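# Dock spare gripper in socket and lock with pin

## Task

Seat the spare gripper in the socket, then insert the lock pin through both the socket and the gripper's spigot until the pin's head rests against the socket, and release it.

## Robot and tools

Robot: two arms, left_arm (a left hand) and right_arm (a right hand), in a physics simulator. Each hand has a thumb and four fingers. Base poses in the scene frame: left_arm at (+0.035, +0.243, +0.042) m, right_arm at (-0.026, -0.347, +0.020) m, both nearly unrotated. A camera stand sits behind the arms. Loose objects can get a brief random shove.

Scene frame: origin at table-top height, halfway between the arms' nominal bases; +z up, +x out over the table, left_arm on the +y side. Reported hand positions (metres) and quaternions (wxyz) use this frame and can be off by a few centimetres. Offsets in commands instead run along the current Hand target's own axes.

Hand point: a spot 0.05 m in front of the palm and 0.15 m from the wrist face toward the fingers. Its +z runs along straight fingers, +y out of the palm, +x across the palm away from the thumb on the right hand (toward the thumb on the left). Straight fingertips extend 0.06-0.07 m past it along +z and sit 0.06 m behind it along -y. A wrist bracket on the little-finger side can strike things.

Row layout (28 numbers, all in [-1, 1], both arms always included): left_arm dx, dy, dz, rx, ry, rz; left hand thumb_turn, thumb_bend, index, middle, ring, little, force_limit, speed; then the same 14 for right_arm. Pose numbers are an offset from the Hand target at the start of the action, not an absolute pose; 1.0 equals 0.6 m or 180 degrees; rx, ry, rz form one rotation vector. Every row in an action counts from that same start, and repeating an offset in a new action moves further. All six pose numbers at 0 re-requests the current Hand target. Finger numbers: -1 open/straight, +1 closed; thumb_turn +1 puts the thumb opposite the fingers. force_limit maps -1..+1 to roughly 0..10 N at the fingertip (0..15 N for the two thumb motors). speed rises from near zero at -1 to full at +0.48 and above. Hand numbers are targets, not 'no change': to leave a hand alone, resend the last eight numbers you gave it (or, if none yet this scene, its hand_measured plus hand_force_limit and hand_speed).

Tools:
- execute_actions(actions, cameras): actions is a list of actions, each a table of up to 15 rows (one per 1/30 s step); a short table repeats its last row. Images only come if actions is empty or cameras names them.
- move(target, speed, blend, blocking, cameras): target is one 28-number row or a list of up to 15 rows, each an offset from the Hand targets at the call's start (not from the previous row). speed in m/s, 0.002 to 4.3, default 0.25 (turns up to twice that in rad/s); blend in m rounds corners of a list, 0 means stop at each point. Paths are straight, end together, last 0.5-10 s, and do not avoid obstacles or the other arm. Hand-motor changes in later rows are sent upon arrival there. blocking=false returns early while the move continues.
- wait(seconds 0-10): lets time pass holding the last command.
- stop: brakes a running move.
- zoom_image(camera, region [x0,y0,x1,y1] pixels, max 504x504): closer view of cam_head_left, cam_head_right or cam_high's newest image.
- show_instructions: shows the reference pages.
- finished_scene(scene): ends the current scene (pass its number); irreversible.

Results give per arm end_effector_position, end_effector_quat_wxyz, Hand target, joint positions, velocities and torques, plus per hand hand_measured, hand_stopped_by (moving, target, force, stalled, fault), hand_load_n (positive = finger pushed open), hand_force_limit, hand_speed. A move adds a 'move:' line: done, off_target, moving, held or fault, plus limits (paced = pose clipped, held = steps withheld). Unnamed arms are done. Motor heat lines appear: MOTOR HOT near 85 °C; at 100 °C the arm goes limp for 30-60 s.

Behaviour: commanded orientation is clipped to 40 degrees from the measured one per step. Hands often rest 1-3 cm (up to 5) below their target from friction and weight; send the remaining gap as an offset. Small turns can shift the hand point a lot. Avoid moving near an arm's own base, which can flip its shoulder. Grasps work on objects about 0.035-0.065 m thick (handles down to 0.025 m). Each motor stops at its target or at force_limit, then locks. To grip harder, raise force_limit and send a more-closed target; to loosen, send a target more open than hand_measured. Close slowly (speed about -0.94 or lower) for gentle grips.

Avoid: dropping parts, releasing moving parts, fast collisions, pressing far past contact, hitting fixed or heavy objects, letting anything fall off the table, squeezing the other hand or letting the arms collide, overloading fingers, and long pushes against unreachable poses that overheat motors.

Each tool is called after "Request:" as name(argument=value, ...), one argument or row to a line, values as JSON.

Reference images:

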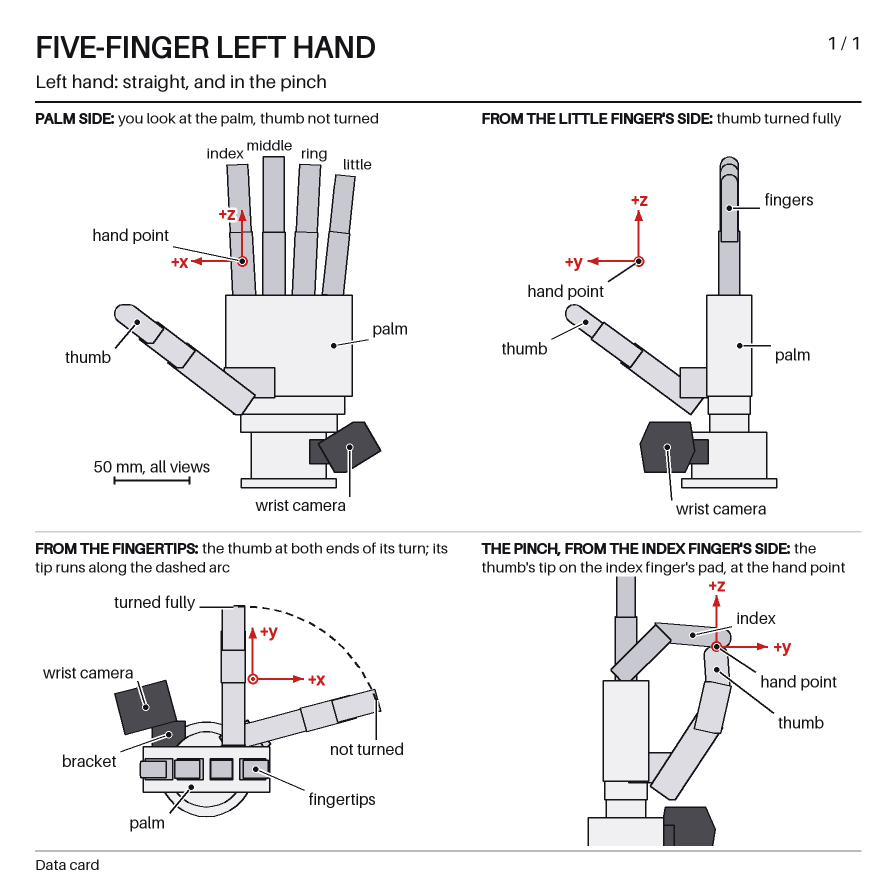

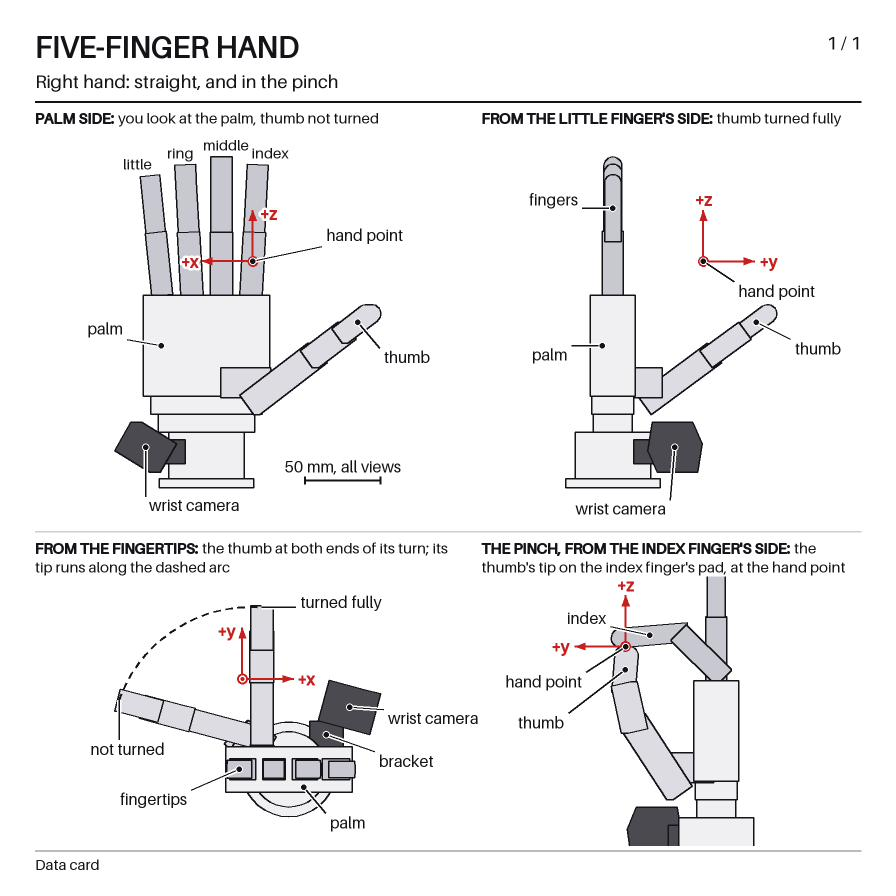

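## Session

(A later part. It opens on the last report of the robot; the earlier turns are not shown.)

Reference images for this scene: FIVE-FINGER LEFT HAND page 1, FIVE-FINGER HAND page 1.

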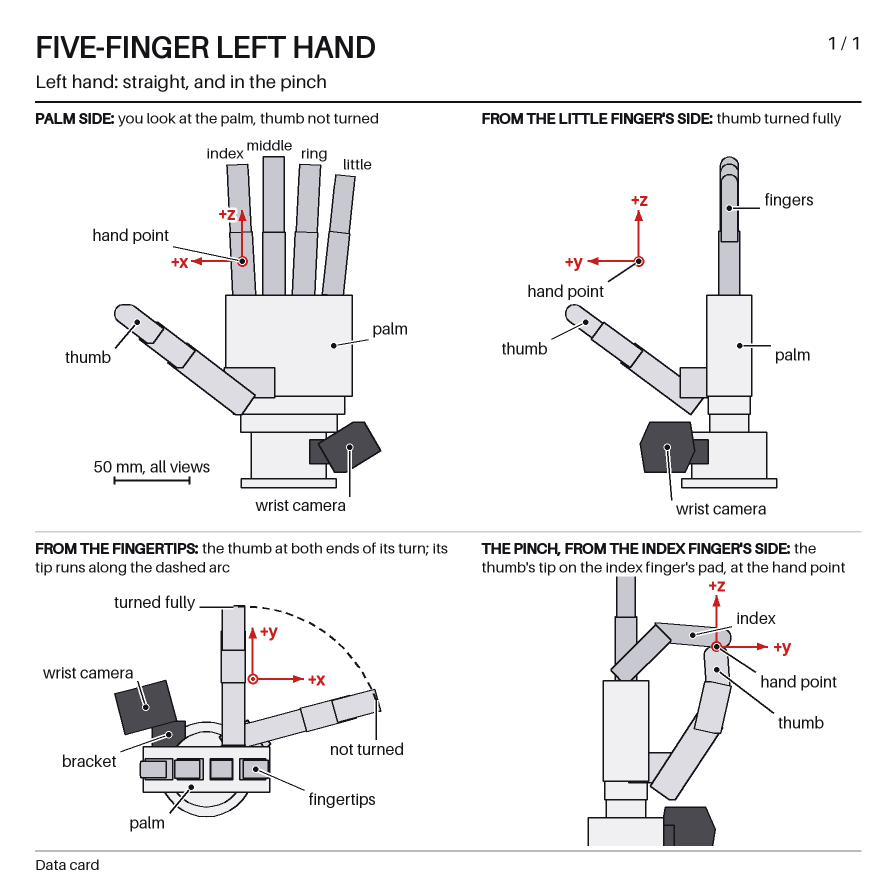

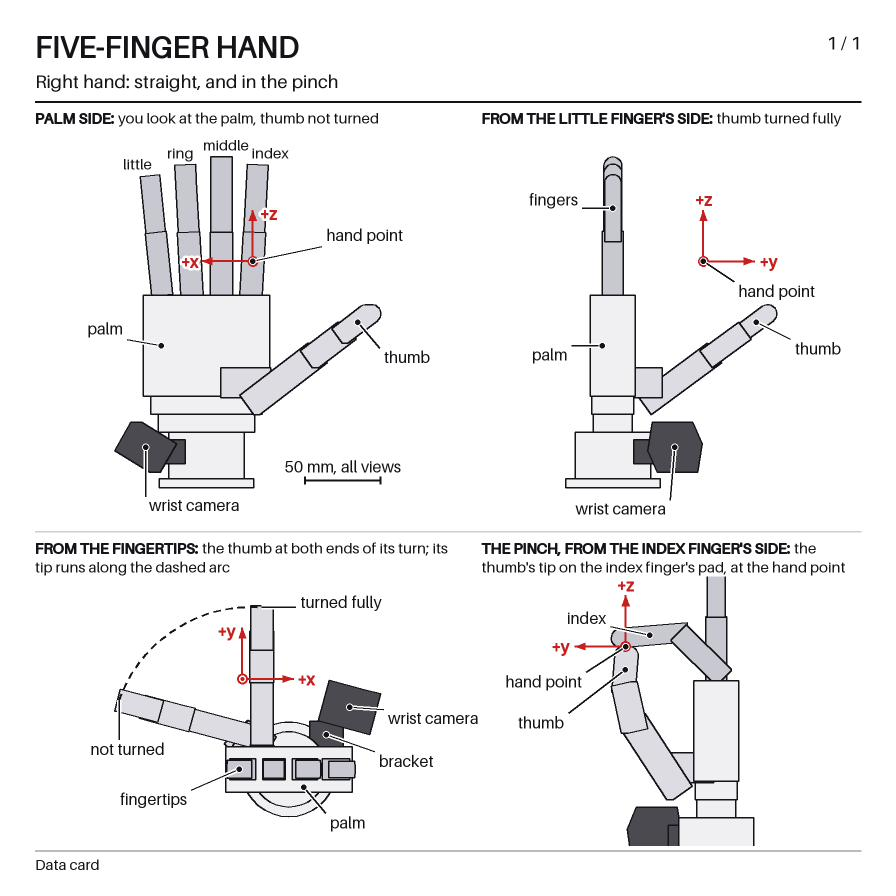

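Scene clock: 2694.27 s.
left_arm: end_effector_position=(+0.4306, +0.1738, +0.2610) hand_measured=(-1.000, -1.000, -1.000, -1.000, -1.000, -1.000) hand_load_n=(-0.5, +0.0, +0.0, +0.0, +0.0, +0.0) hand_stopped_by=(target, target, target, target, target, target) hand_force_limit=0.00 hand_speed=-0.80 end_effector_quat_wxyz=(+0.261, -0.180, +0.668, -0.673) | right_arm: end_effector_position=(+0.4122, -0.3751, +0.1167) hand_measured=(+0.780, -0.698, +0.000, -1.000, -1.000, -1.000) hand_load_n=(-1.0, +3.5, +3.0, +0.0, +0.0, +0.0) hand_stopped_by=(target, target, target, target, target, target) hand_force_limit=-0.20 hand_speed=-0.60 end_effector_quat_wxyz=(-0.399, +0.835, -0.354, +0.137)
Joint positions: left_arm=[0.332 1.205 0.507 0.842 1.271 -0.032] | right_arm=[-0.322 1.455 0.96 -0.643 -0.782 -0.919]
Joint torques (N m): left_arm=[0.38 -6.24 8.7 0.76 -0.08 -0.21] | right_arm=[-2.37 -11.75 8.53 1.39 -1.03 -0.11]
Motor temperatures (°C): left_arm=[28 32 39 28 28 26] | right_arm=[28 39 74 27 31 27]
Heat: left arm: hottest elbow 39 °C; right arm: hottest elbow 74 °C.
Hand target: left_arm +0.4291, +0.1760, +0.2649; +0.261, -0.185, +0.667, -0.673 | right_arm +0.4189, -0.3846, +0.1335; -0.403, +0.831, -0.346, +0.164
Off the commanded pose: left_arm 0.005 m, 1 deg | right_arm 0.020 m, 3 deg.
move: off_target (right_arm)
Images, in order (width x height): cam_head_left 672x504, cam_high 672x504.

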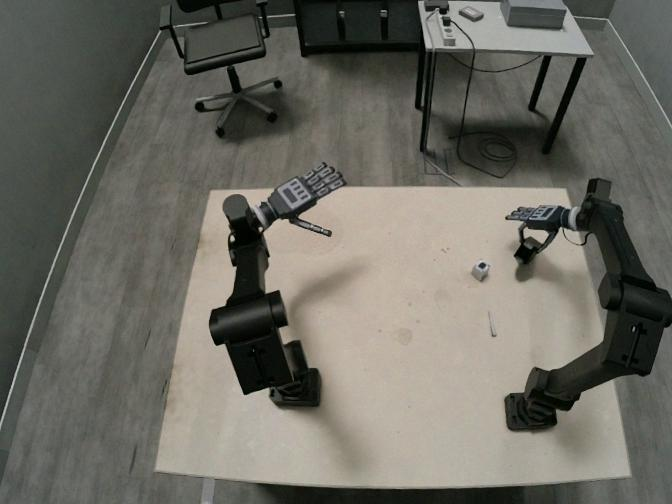

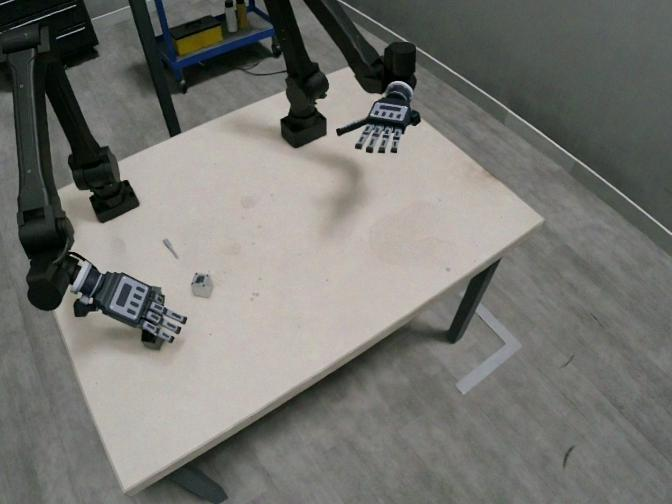

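Request:
move(
  target=[
    [0,0,0,0,0,0,-1,-1,-1,-1,-1,-1,0,-0.8,0,0,0,0,0,0,0.78,0.3,0.0,-1,-1,-1,0.3,-0.6],
    [0,0,0,0,0,0,-1,-1,-1,-1,-1,-1,0,-0.8,-0.0525,-0.0773,-0.0223,0,0,0,0.78,0.3,0.0,-1,-1,-1,0.3,-0.6],
    [0,0,0,0,0,0,-1,-1,-1,-1,-1,-1,0,-0.8,-0.0525,-0.0773,-0.0223,0,-0.08,0.1,0.78,0.3,0.0,-1,-1,-1,0.3,-0.6],
  ],
  speed=[0.08,0.08,0.12],
  cameras=["cam_head_left","cam_high"],
)

Request:
zoom_image(
  camera="cam_head_left",
  region=[490, 190, 570, 270],
)

Scene clock: 2755.17 s.
left_arm: end_effector_position=(+0.4306, +0.1738, +0.2610) hand_measured=(-1.000, -1.000, -1.000, -1.000, -1.000, -1.000) hand_load_n=(+0.0, +0.0, -0.5, +0.0, +0.0, +0.0) hand_stopped_by=(target, target, target, target, target, target) hand_force_limit=0.00 hand_speed=-0.80 end_effector_quat_wxyz=(+0.261, -0.180, +0.668, -0.673) | right_arm: end_effector_position=(+0.3920, -0.3385, +0.1599) hand_measured=(+0.780, -0.670, +0.000, -1.000, -1.000, -1.000) hand_load_n=(-2.0, +11.0, +9.0, +0.0, +0.0, +0.0) hand_stopped_by=(target, force, target, target, target, target) hand_force_limit=0.30 hand_speed=-0.60 end_effector_quat_wxyz=(-0.456, +0.786, -0.417, -0.021)
Joint positions: left_arm=[0.332 1.205 0.507 0.842 1.271 -0.032] | right_arm=[-0.317 1.53 1.11 -0.993 -0.939 -0.842]
Joint torques (N m): left_arm=[0.38 -6.24 8.7 0.76 -0.08 -0.2] | right_arm=[-2.14 -9.88 12.34 -0.1 -1.32 0.1]
Motor temperatures (°C): left_arm=[28 32 39 28 28 26] | right_arm=[28 42 64 27 32 27]
Heat: left arm: hottest elbow 39 °C; right arm: hottest elbow 64 °C.
Hand target: left_arm +0.4291, +0.1760, +0.2649; +0.261, -0.185, +0.667, -0.673 | right_arm +0.4097, -0.3495, +0.1784; -0.464, +0.781, -0.418, -0.006
Off the commanded pose: left_arm 0.005 m, 1 deg | right_arm 0.028 m, 2 deg.
move: off_target (right_arm)
Images, in order (width x height): cam_head_left 672x504, cam_high 672x504.

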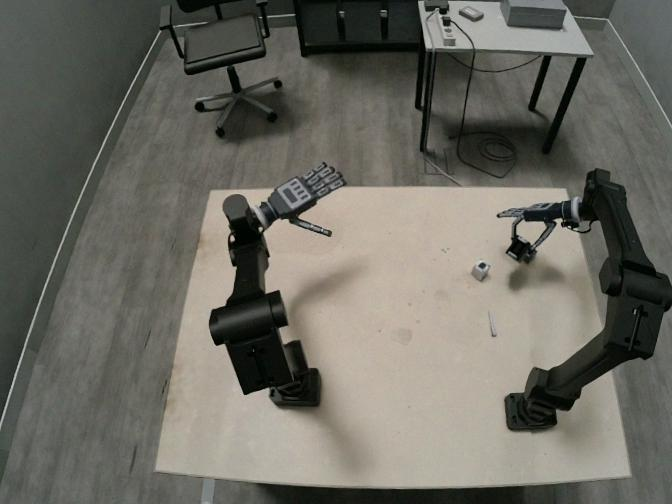

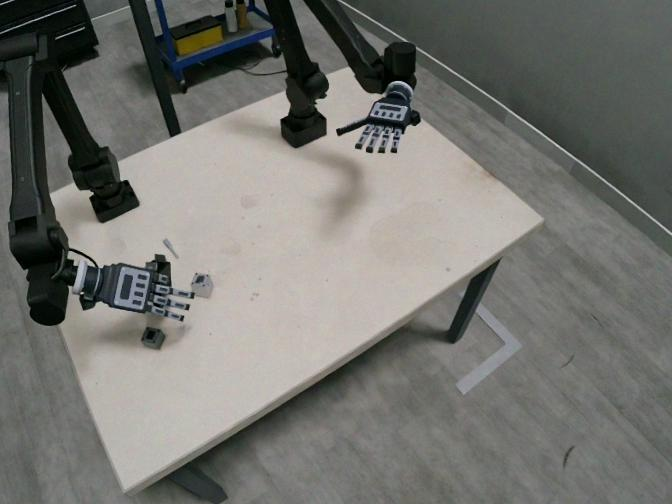

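Scaled by 6.300 from the camera's 672x504 image, which has a finer 960x720 frame.

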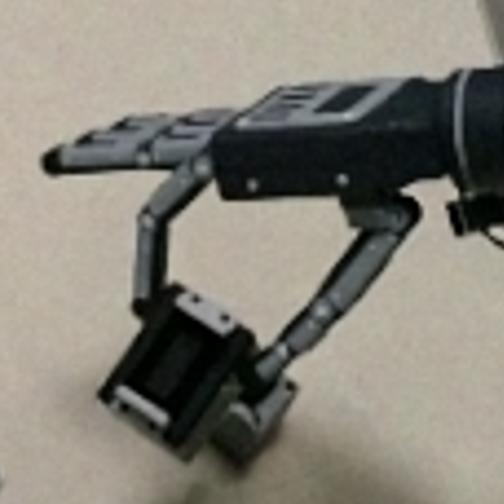

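Request:
move(
  target=[0,0,0,0,0,0,-1,-1,-1,-1,-1,-1,0,-0.8,0,0,0,0,-0.08,0.1,0.78,0.3,0.0,-1,-1,-1,0.3,-0.6],
  speed=0.12,
  cameras=["cam_head_left","cam_high","cam_head_right"],
)

Request:
zoom_image(
  camera="cam_head_left",
  region=[490, 190, 570, 270],
)

Request:
zoom_image(
  camera="cam_high",
  region=[110, 250, 210, 350],
)

Scene clock: 2773.57 s.
left_arm: end_effector_position=(+0.4306, +0.1738, +0.2610) hand_measured=(-1.000, -1.000, -1.000, -1.000, -1.000, -1.000) hand_load_n=(+0.0, +0.0, +0.0, +0.0, +0.0, +0.0) hand_stopped_by=(target, target, target, target, target, target) hand_force_limit=0.00 hand_speed=-0.80 end_effector_quat_wxyz=(+0.261, -0.180, +0.668, -0.673) | right_arm: end_effector_position=(+0.3955, -0.3383, +0.1656) hand_measured=(+0.780, -0.670, +0.000, -1.000, -1.000, -1.000) hand_load_n=(-3.0, +10.5, +8.5, +0.5, +0.0, +0.0) hand_stopped_by=(target, force, target, target, target, target) hand_force_limit=0.30 hand_speed=-0.60 end_effector_quat_wxyz=(-0.497, +0.703, -0.473, -0.187)
Joint positions: left_arm=[0.332 1.205 0.507 0.842 1.271 -0.032] | right_arm=[-0.359 1.767 1.281 -1.359 -1.101 -0.924]
Joint torques (N m): left_arm=[0.44 -6.3 8.7 0.76 -0.08 -0.2] | right_arm=[-2.32 -11.93 10.92 -0.95 -1.41 0.03]
Motor temperatures (°C): left_arm=[28 32 39 28 28 26] | right_arm=[28 41 64 27 33 27]
Heat: left arm: hottest elbow 39 °C; right arm: hottest elbow 64 °C.
Hand target: left_arm +0.4291, +0.1760, +0.2649; +0.261, -0.185, +0.667, -0.673 | right_arm +0.4098, -0.3495, +0.1785; -0.506, +0.699, -0.474, -0.175
Off the commanded pose: left_arm 0.005 m, 1 deg | right_arm 0.022 m, 2 deg.
move: off_target (right_arm)

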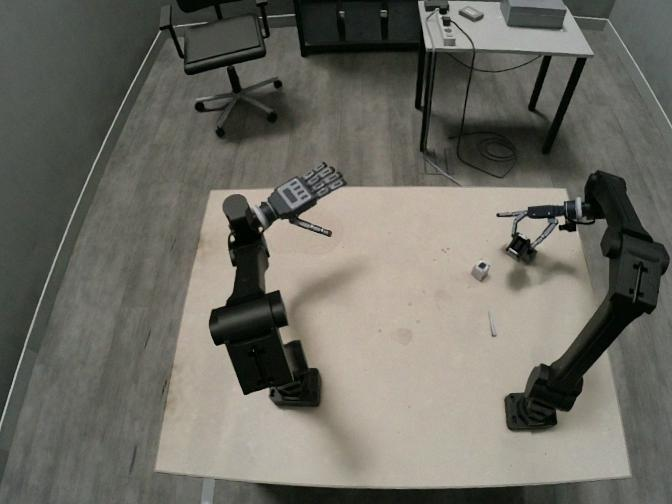

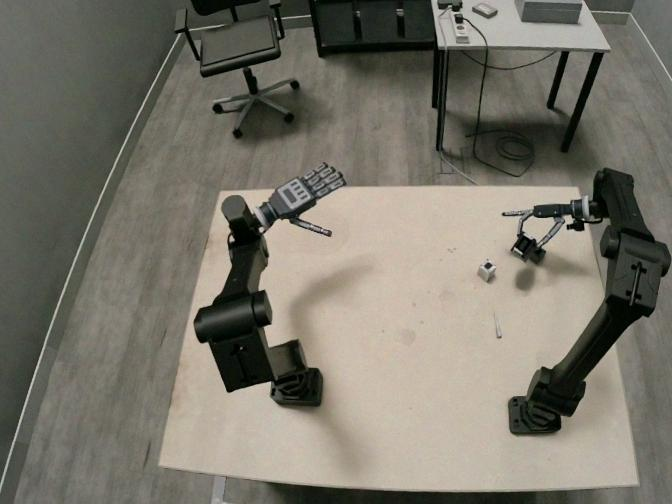

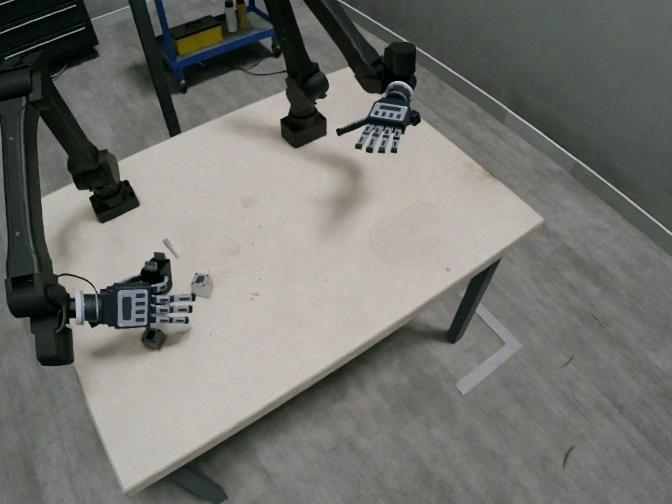

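Scaled by 6.300 from the camera's 672x504 image, which has a finer 960x720 frame.

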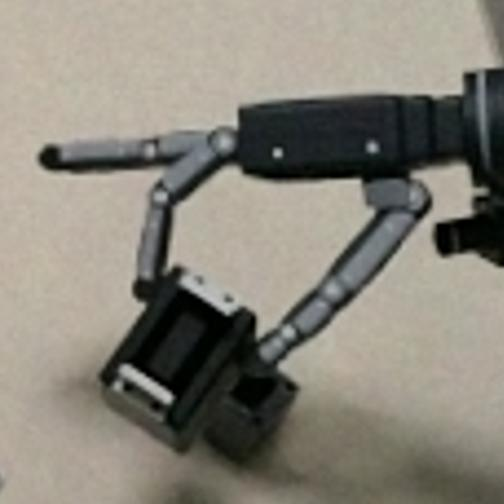

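Scaled by 5.040 from the camera's 672x504 image, which has a finer 960x720 frame.

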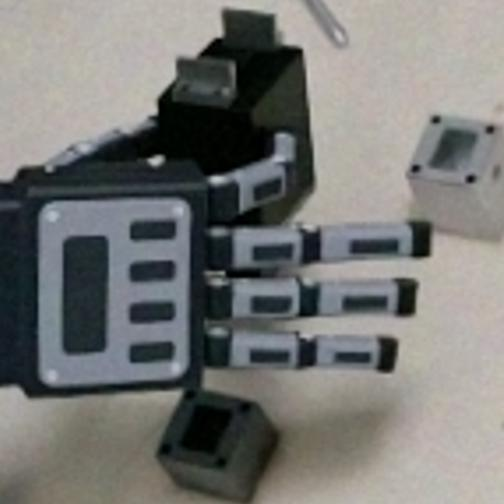

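Request:
move(
  target=[
    [0,0,0,0,0,0,-1,-1,-1,-1,-1,-1,0,-0.8,0,0,0,0,-0.041,0.052,0.78,0.3,0.0,-1,-1,-1,0.3,-0.6],
    [0,0,0,0,0,0,-1,-1,-1,-1,-1,-1,0,-0.8,-0.0428,0.0543,0.0643,0,-0.041,0.052,0.78,0.3,0.0,-1,-1,-1,0.3,-0.6],
  ],
  speed=[0.12,0.08],
  cameras=["cam_head_left","cam_high","cam_head_right"],
)

Request:
zoom_image(
  camera="cam_head_left",
  region=[480, 200, 550, 270],
)

Request:
zoom_image(
  camera="cam_high",
  region=[120, 230, 200, 310],
)

Scene clock: 2799.30 s.
left_arm: end_effector_position=(+0.4306, +0.1738, +0.2610) hand_measured=(-1.000, -1.000, -1.000, -1.000, -1.000, -1.000) hand_load_n=(+0.0, +0.0, +0.0, +0.0, +0.0, +0.0) hand_stopped_by=(target, target, target, target, target, target) hand_force_limit=0.00 hand_speed=-0.80 end_effector_quat_wxyz=(+0.261, -0.180, +0.668, -0.673) | right_arm: end_effector_position=(+0.3765, -0.3110, +0.1473) hand_measured=(+0.780, -0.670, +0.000, -1.000, -1.000, -1.000) hand_load_n=(-3.5, +10.5, +8.5, +0.0, -0.5, +0.0) hand_stopped_by=(target, force, target, target, target, target) hand_force_limit=0.30 hand_speed=-0.60 end_effector_quat_wxyz=(-0.515, +0.645, -0.498, -0.265)
Joint positions: left_arm=[0.332 1.205 0.507 0.842 1.271 -0.032] | right_arm=[-0.337 1.831 1.207 -1.387 -1.2 -0.906]
Joint torques (N m): left_arm=[0.38 -6.24 8.7 0.77 -0.08 -0.21] | right_arm=[0.67 -14.51 6.38 -0.27 -1.37 0.31]
Motor temperatures (°C): left_arm=[28 32 39 28 28 26] | right_arm=[28 41 67 27 34 27]
Heat: left arm: hottest elbow 39 °C; right arm: hottest elbow 67 °C.
Hand target: left_arm +0.4291, +0.1760, +0.2649; +0.261, -0.185, +0.667, -0.673 | right_arm +0.3788, -0.3045, +0.1628; -0.519, +0.646, -0.496, -0.261
Off the commanded pose: left_arm 0.005 m, 1 deg | right_arm 0.017 m, 1 deg.
move: off_target (right_arm)

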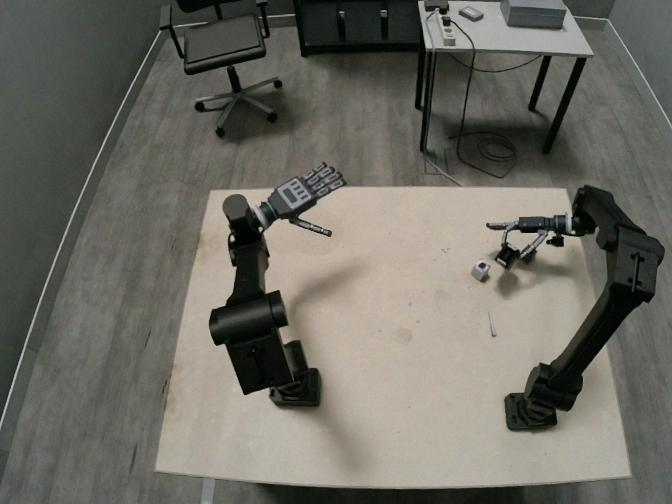

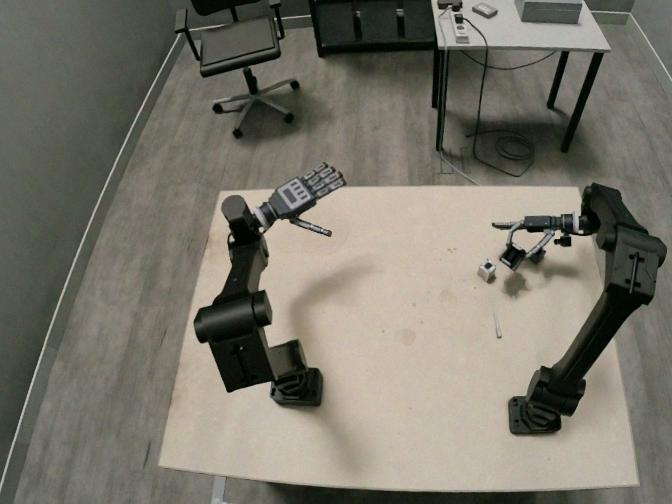

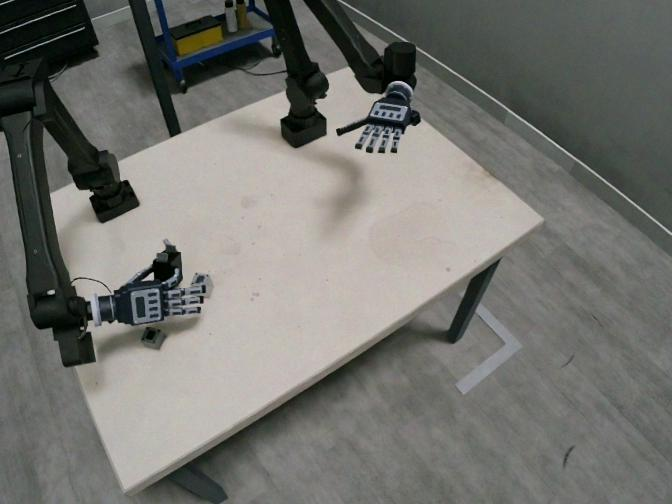

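Scaled by 7.200 from the camera's 672x504 image, which has a finer 960x720 frame.

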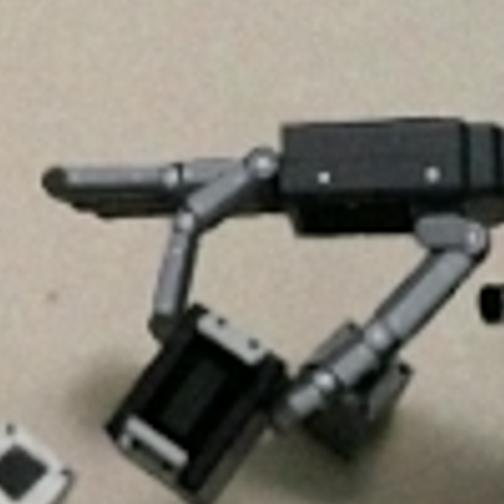

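Scaled by 6.300 from the camera's 672x504 image, which has a finer 960x720 frame.

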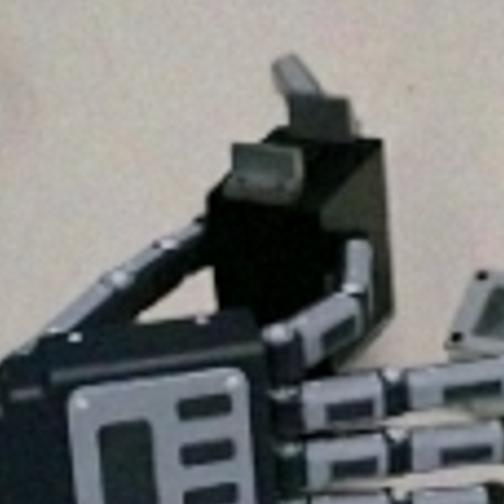

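Request:
move(
  target=[
    [0,0,0,0,0,0,-1,-1,-1,-1,-1,-1,0,-0.8,-0.0098,-0.0298,-0.0388,0,0.2,-0.251,0.78,0.3,0.0,-1,-1,-1,0.3,-0.6],
    [0,0,0,0,0,0,-1,-1,-1,-1,-1,-1,0,-0.8,0.1002,-0.02,-0.1705,0,0.2,-0.251,0.78,0.3,0.0,-1,-1,-1,0.3,-0.6],
    [0,0,0,0,0,0,-1,-1,-1,-1,-1,-1,0,-0.8,0.0913,0.0063,-0.13,0,0.2,-0.251,0.78,0.3,0.0,-1,-1,-1,0.3,-0.6],
  ],
  speed=[0.2,0.1,0.06],
  cameras=["cam_head_left","cam_high"],
)

Request:
zoom_image(
  camera="cam_head_left",
  region=[500, 210, 580, 290],
)

Request:
zoom_image(
  camera="cam_high",
  region=[90, 260, 190, 360],
)

Scene clock: 2869.63 s.
left_arm: end_effector_position=(+0.4306, +0.1738, +0.2610) hand_measured=(-1.000, -1.000, -1.000, -1.000, -1.000, -1.000) hand_load_n=(+0.0, +0.0, +0.0, +0.0, +0.0, +0.0) hand_stopped_by=(target, target, target, target, target, target) hand_force_limit=0.00 hand_speed=-0.80 end_effector_quat_wxyz=(+0.261, -0.180, +0.668, -0.673) | right_arm: end_effector_position=(+0.3739, -0.4016, +0.1247) hand_measured=(+0.780, -0.670, +0.000, -1.000, -1.000, -1.000) hand_load_n=(-1.5, +11.0, +9.0, +0.0, +0.0, +0.0) hand_stopped_by=(target, force, target, target, target, target) hand_force_limit=0.30 hand_speed=-0.60 end_effector_quat_wxyz=(-0.401, +0.831, -0.357, +0.145)
Joint positions: left_arm=[0.332 1.205 0.507 0.842 1.271 -0.032] | right_arm=[-0.423 1.379 0.91 -0.737 -0.822 -1.031]
Joint torques (N m): left_arm=[0.38 -6.3 8.68 0.76 -0.08 -0.2] | right_arm=[0.91 -10.4 8.62 1.37 -0.78 0.16]
Motor temperatures (°C): left_arm=[28 32 39 28 28 26] | right_arm=[28 41 58 27 35 28]
Heat: left arm: hottest elbow 39 °C; right arm: hottest elbow 58 °C.
Hand target: left_arm +0.4291, +0.1760, +0.2649; +0.261, -0.185, +0.667, -0.673 | right_arm +0.3820, -0.3971, +0.1401; -0.404, +0.831, -0.346, +0.162
Off the commanded pose: left_arm 0.005 m, 1 deg | right_arm 0.018 m, 2 deg.
move: off_target (right_arm)
Images, in order (width x height): cam_head_left 672x504, cam_high 672x504.

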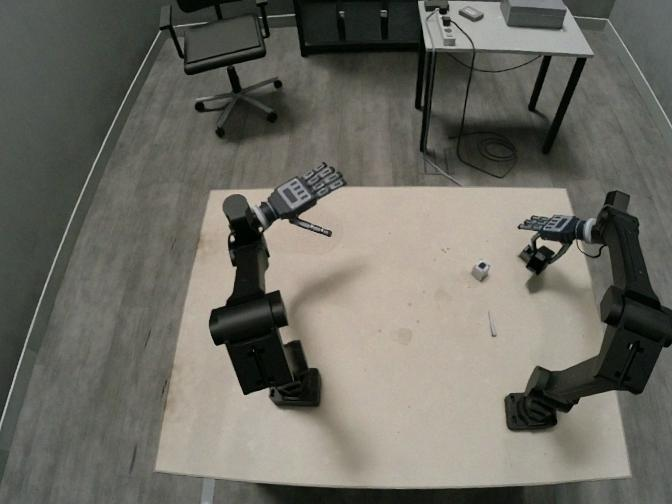

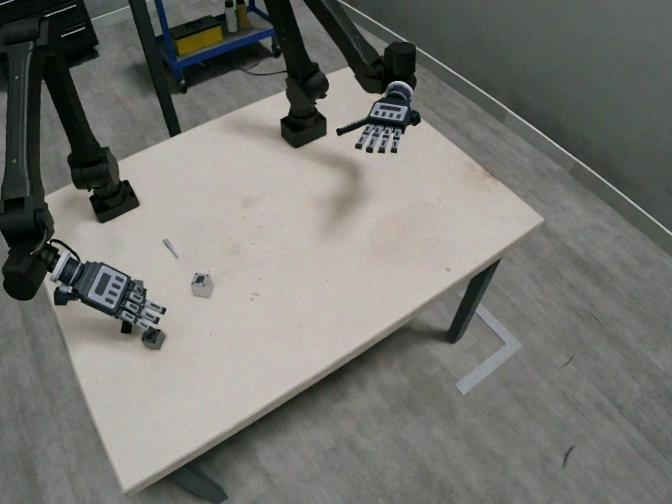

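Scaled by 6.300 from the camera's 672x504 image, which has a finer 960x720 frame.

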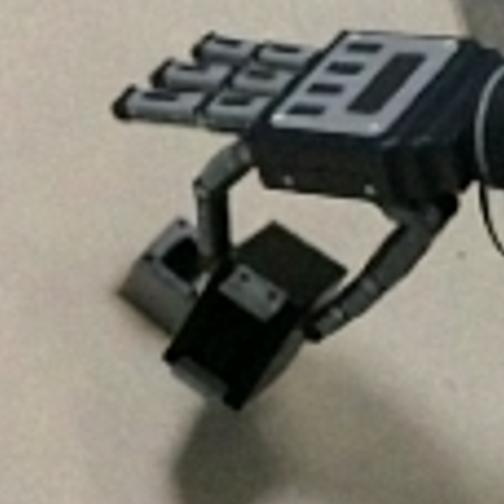

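Scaled by 5.040 from the camera's 672x504 image, which has a finer 960x720 frame.

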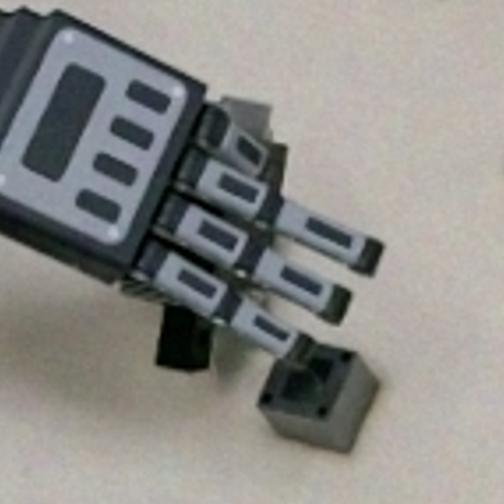

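Request:
move(
  target=[
    [0,0,0,0,0,0,-1,-1,-1,-1,-1,-1,0,-0.8,-0.0385,0.0452,0.0373,0,0,0,0.78,0.3,0.0,-1,-1,-1,0.3,-0.6],
    [0,0,0,0,0,0,-1,-1,-1,-1,-1,-1,0,-0.8,-0.0913,0.0917,0.073,0,0,0,0.78,0.3,0.0,-1,-1,-1,0.3,-0.6],
  ],
  speed=0.05,
  cameras=["cam_head_left","cam_high"],
)

Request:
zoom_image(
  camera="cam_head_left",
  region=[500, 240, 560, 300],
)

Scene clock: 2879.77 s.
left_arm: end_effector_position=(+0.4306, +0.1738, +0.2610) hand_measured=(-1.000, -1.000, -1.000, -1.000, -1.000, -1.000) hand_load_n=(-0.5, +0.0, +0.0, +0.0, -0.5, +0.0) hand_stopped_by=(target, target, target, target, target, target) hand_force_limit=0.00 hand_speed=-0.80 end_effector_quat_wxyz=(+0.261, -0.180, +0.668, -0.673) | right_arm: end_effector_position=(+0.3363, -0.3626, +0.0618) hand_measured=(+0.780, -0.670, +0.000, -1.000, -1.000, -1.000) hand_load_n=(-1.5, +10.5, +8.0, +0.0, -0.5, +0.0) hand_stopped_by=(target, force, target, target, target, target) hand_force_limit=0.30 hand_speed=-0.60 end_effector_quat_wxyz=(-0.402, +0.830, -0.356, +0.150)
Joint positions: left_arm=[0.332 1.205 0.507 0.842 1.271 -0.032] | right_arm=[-0.364 1.339 0.668 -0.463 -0.799 -0.947]
Joint torques (N m): left_arm=[0.38 -6.3 8.7 0.77 -0.08 -0.21] | right_arm=[1.03 -8.59 7.34 1.32 -0.54 0.08]
Motor temperatures (°C): left_arm=[28 32 39 28 28 26] | right_arm=[28 42 59 27 34 27]
Heat: left arm: hottest elbow 39 °C; right arm: hottest elbow 59 °C.
Hand target: left_arm +0.4291, +0.1760, +0.2649; +0.261, -0.185, +0.667, -0.673 | right_arm +0.3427, -0.3579, +0.0701; -0.404, +0.831, -0.346, +0.162
Off the commanded pose: left_arm 0.005 m, 1 deg | right_arm 0.012 m, 2 deg.
move: off_target (right_arm)
Images, in order (width x height): cam_head_left 672x504, cam_high 672x504.

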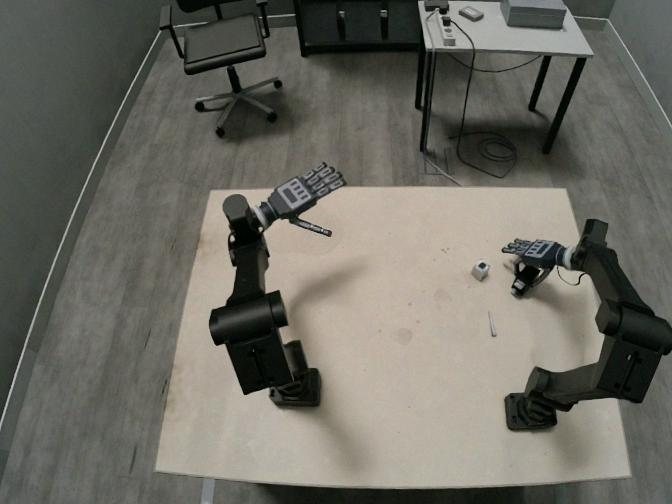

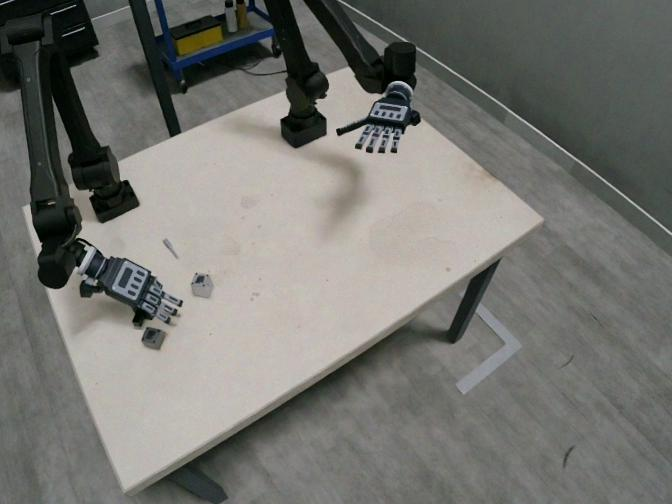

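Scaled by 8.400 from the camera's 672x504 image, which has a finer 960x720 frame.

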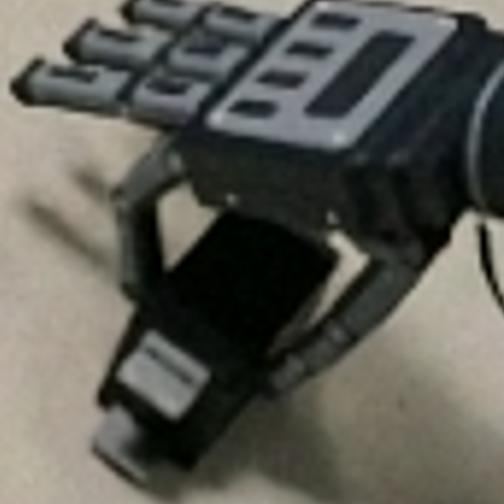

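Request:
move(
  target=[
    [0,0,0,0,0,0,-1,-1,-1,-1,-1,-1,0,-0.8,0,0,0,0,0,0,0.78,-0.95,-0.15,-1,-1,-1,0.07,-0.5],
    [0,0,0,0,0,0,-1,-1,-1,-1,-1,-1,0,-0.8,0.0004,0.0491,0.0389,0,0,0,0.78,-0.95,-0.15,-1,-1,-1,0.07,-0.5],
  ],
  speed=0.05,
  cameras=["cam_head_left","cam_high"],
)

Request:
zoom_image(
  camera="cam_head_left",
  region=[500, 240, 560, 300],
)

Scene clock: 2890.50 s.
left_arm: end_effector_position=(+0.4306, +0.1738, +0.2610) hand_measured=(-1.000, -1.000, -1.000, -1.000, -1.000, -1.000) hand_load_n=(+0.0, +0.0, +0.0, +0.0, +0.0, +0.0) hand_stopped_by=(target, target, target, target, target, target) hand_force_limit=0.00 hand_speed=-0.80 end_effector_quat_wxyz=(+0.261, -0.180, +0.668, -0.673) | right_arm: end_effector_position=(+0.3398, -0.3636, +0.0354) hand_measured=(+0.780, -0.950, -0.150, -1.000, -1.000, -1.000) hand_load_n=(+0.0, +0.0, +0.0, +0.0, +0.0, +0.0) hand_stopped_by=(target, target, target, target, target, target) hand_force_limit=0.07 hand_speed=-0.50 end_effector_quat_wxyz=(-0.403, +0.830, -0.349, +0.166)
Joint positions: left_arm=[0.332 1.205 0.507 0.842 1.271 -0.032] | right_arm=[-0.363 1.393 0.622 -0.328 -0.799 -0.945]
Joint torques (N m): left_arm=[0.38 -6.24 8.69 0.77 -0.08 -0.21] | right_arm=[1.26 -6.53 6.67 1.43 -0.5 0.09]
Motor temperatures (°C): left_arm=[28 32 39 28 28 26] | right_arm=[28 42 58 27 33 27]
Heat: left arm: hottest elbow 39 °C; right arm: hottest elbow 58 °C.
Hand target: left_arm +0.4291, +0.1760, +0.2649; +0.261, -0.185, +0.667, -0.673 | right_arm +0.3427, -0.3578, +0.0326; -0.404, +0.831, -0.346, +0.162
Off the commanded pose: left_arm 0.005 m, 1 deg | right_arm 0.007 m, 1 deg.
move: done
Images, in order (width x height): cam_head_left 672x504, cam_high 672x504.

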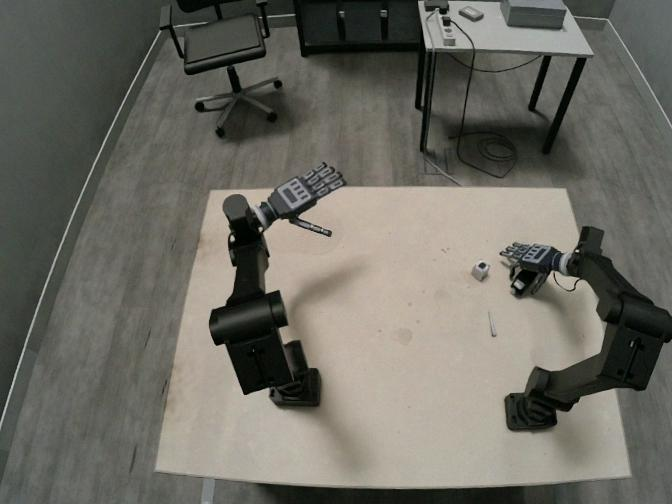

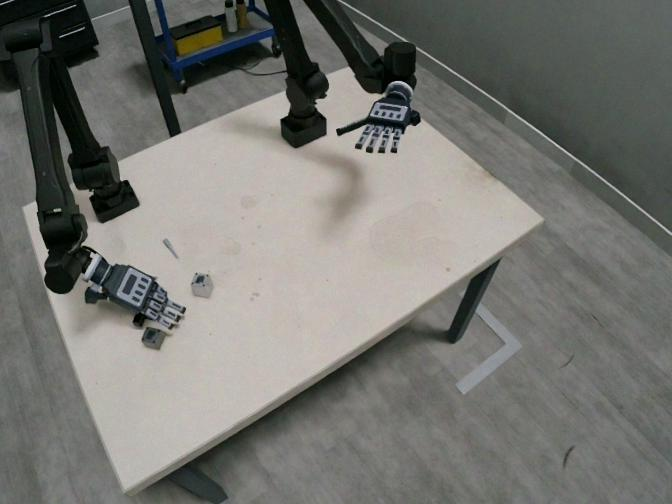

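Scaled by 8.400 from the camera's 672x504 image, which has a finer 960x720 frame.

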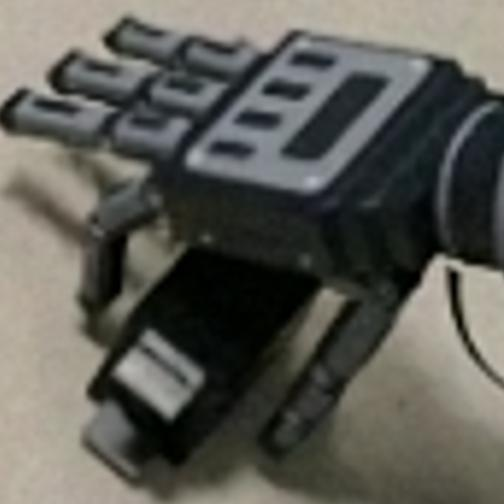

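Request:
move(
  target=[
    [0,0,0,0,0,0,-1,-1,-1,-1,-1,-1,0,-0.8,0,0,0,0,0,0,0.78,-0.95,0.0,-1,-1,-1,-0.3,-0.6],
    [0,0,0,0,0,0,-1,-1,-1,-1,-1,-1,0,-0.8,0,0,0,0,0,0,0.78,-0.3,0.0,-1,-1,-1,-0.3,-0.85],
  ],
  speed=0.05,
  cameras=["cam_head_left"],
)

Request:
zoom_image(
  camera="cam_head_left",
  region=[500, 240, 560, 300],
)

Scene clock: 2901.87 s.
left_arm: end_effector_position=(+0.4306, +0.1738, +0.2610) hand_measured=(-1.000, -1.000, -1.000, -1.000, -1.000, -1.000) hand_load_n=(-0.5, +0.0, +0.0, +0.0, +0.0, +0.0) hand_stopped_by=(target, target, target, target, target, target) hand_force_limit=0.00 hand_speed=-0.80 end_effector_quat_wxyz=(+0.261, -0.180, +0.668, -0.673) | right_arm: end_effector_position=(+0.3399, -0.3635, +0.0354) hand_measured=(+0.780, -0.690, +0.000, -1.000, -1.000, -1.000) hand_load_n=(-0.5, +6.0, +4.0, +0.0, +0.0, +0.0) hand_stopped_by=(target, force, target, target, target, target) hand_force_limit=-0.30 hand_speed=-0.85 end_effector_quat_wxyz=(-0.402, +0.830, -0.349, +0.166)
Joint positions: left_arm=[0.332 1.205 0.507 0.842 1.271 -0.032] | right_arm=[-0.363 1.393 0.622 -0.328 -0.799 -0.944]
Joint torques (N m): left_arm=[0.38 -6.3 8.7 0.76 -0.08 -0.21] | right_arm=[1.2 -6.65 6.65 1.52 -0.53 0.08]
Motor temperatures (°C): left_arm=[28 32 39 28 28 26] | right_arm=[28 41 57 27 32 27]
Heat: left arm: hottest elbow 39 °C; right arm: hottest elbow 57 °C.
Hand target: left_arm +0.4291, +0.1760, +0.2649; +0.261, -0.185, +0.667, -0.673 | right_arm +0.3427, -0.3578, +0.0326; -0.404, +0.831, -0.346, +0.162
Off the commanded pose: left_arm 0.005 m, 1 deg | right_arm 0.007 m, 1 deg.
move: done
Images, in order (width x height): cam_head_left 672x504.

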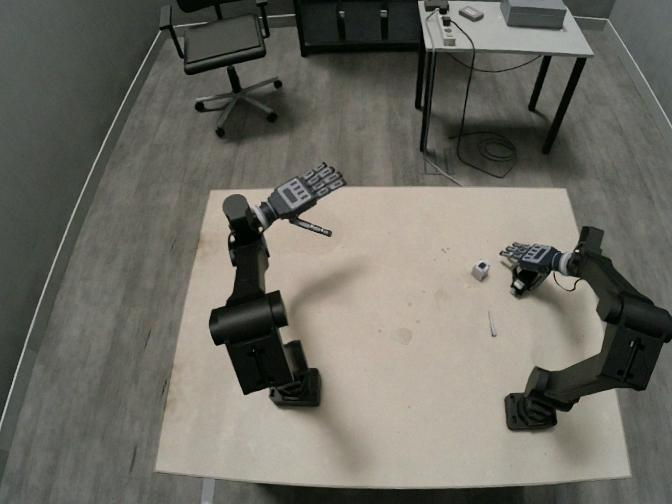

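Scaled by 8.400 from the camera's 672x504 image, which has a finer 960x720 frame.

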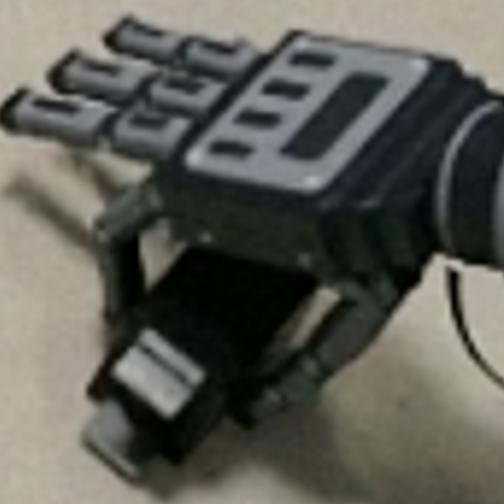

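Request:
move(
  target=[0,0,0,0,0,0,-1,-1,-1,-1,-1,-1,0,-0.8,0.022,-0.2044,-0.1317,0.0105,0.006,-0.011,0.78,-0.3,0.0,-1,-1,-1,-0.3,-0.85],
  speed=0.06,
  cameras=["cam_head_left","cam_high"],
)

Request:
zoom_image(
  camera="cam_head_left",
  region=[500, 220, 560, 280],
)

Request:
zoom_image(
  camera="cam_high",
  region=[110, 250, 190, 330],
)

Scene clock: 2910.43 s.
left_arm: end_effector_position=(+0.4306, +0.1738, +0.2610) hand_measured=(-1.000, -1.000, -1.000, -1.000, -1.000, -1.000) hand_load_n=(+0.0, +0.0, +0.0, +0.0, +0.0, +0.0) hand_stopped_by=(target, target, target, target, target, target) hand_force_limit=0.00 hand_speed=-0.80 end_effector_quat_wxyz=(+0.261, -0.180, +0.668, -0.673) | right_arm: end_effector_position=(+0.3434, -0.3600, +0.1443) hand_measured=(+0.780, -0.690, +0.000, -1.000, -1.000, -1.000) hand_load_n=(-0.5, +5.5, +4.5, +0.0, +0.0, -0.5) hand_stopped_by=(target, force, target, target, target, target) hand_force_limit=-0.30 hand_speed=-0.85 end_effector_quat_wxyz=(-0.404, +0.830, -0.351, +0.158)
Joint positions: left_arm=[0.332 1.205 0.507 0.842 1.271 -0.032] | right_arm=[-0.351 1.205 0.801 -0.701 -0.798 -0.933]
Joint torques (N m): left_arm=[0.32 -6.3 8.7 0.76 -0.08 -0.2] | right_arm=[1.2 -8.41 13.26 0.64 -1.01 0.15]
Motor temperatures (°C): left_arm=[28 32 39 28 28 26] | right_arm=[28 41 57 27 32 27]
Heat: left arm: hottest elbow 39 °C; right arm: hottest elbow 57 °C.
Hand target: left_arm +0.4291, +0.1760, +0.2649; +0.261, -0.185, +0.667, -0.673 | right_arm +0.3632, -0.3581, +0.1777; -0.411, +0.829, -0.333, +0.183
Off the commanded pose: left_arm 0.005 m, 1 deg | right_arm 0.039 m, 4 deg.
move: off_target (right_arm)
Images, in order (width x height): cam_head_left 672x504, cam_high 672x504.

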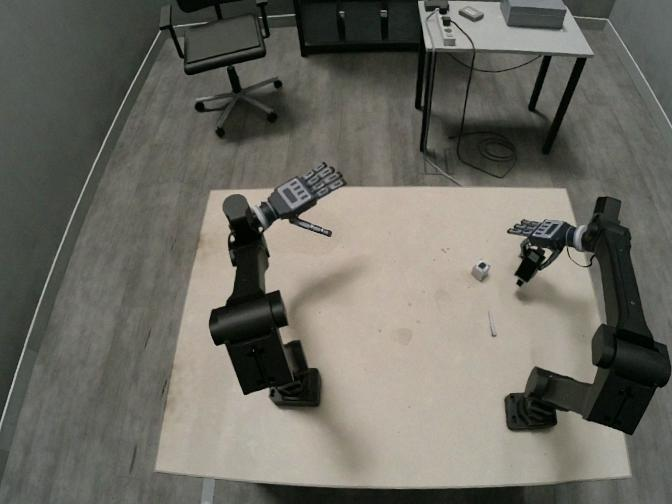

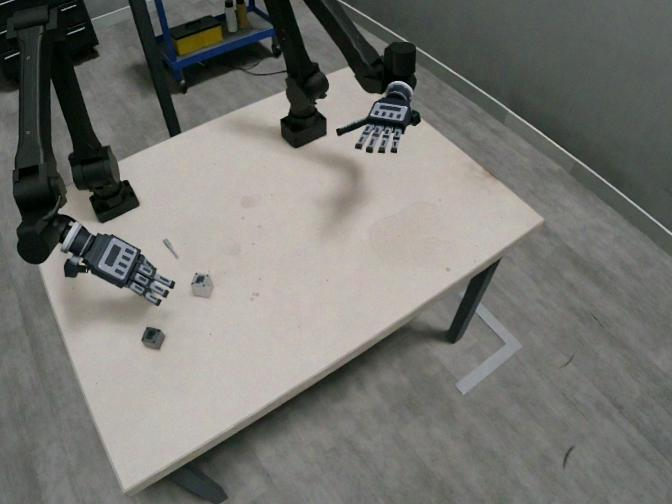

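Scaled by 8.400 from the camera's 672x504 image, which has a finer 960x720 frame.

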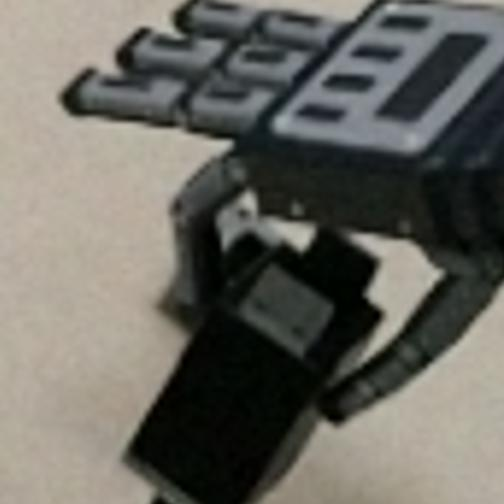

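Scaled by 6.300 from the camera's 672x504 image, which has a finer 960x720 frame.

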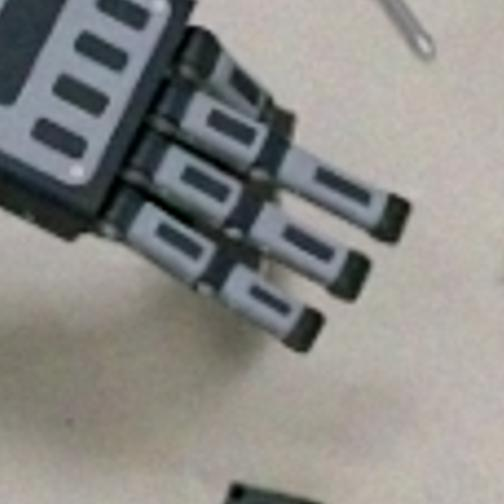

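Request:
zoom_image(
  camera="cam_head_left",
  region=[500, 235, 560, 295],
)

Scaled by 8.400 from the camera's 672x504 image, which has a finer 960x720 frame.

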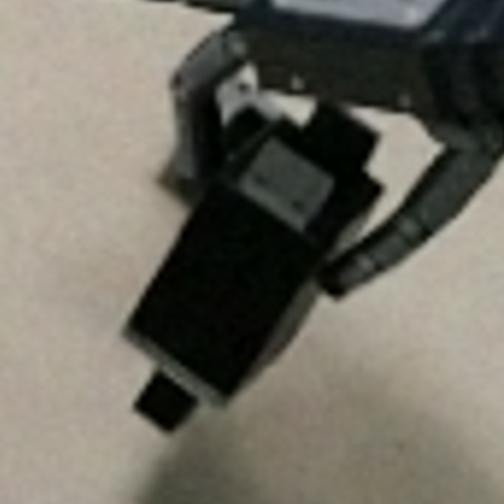

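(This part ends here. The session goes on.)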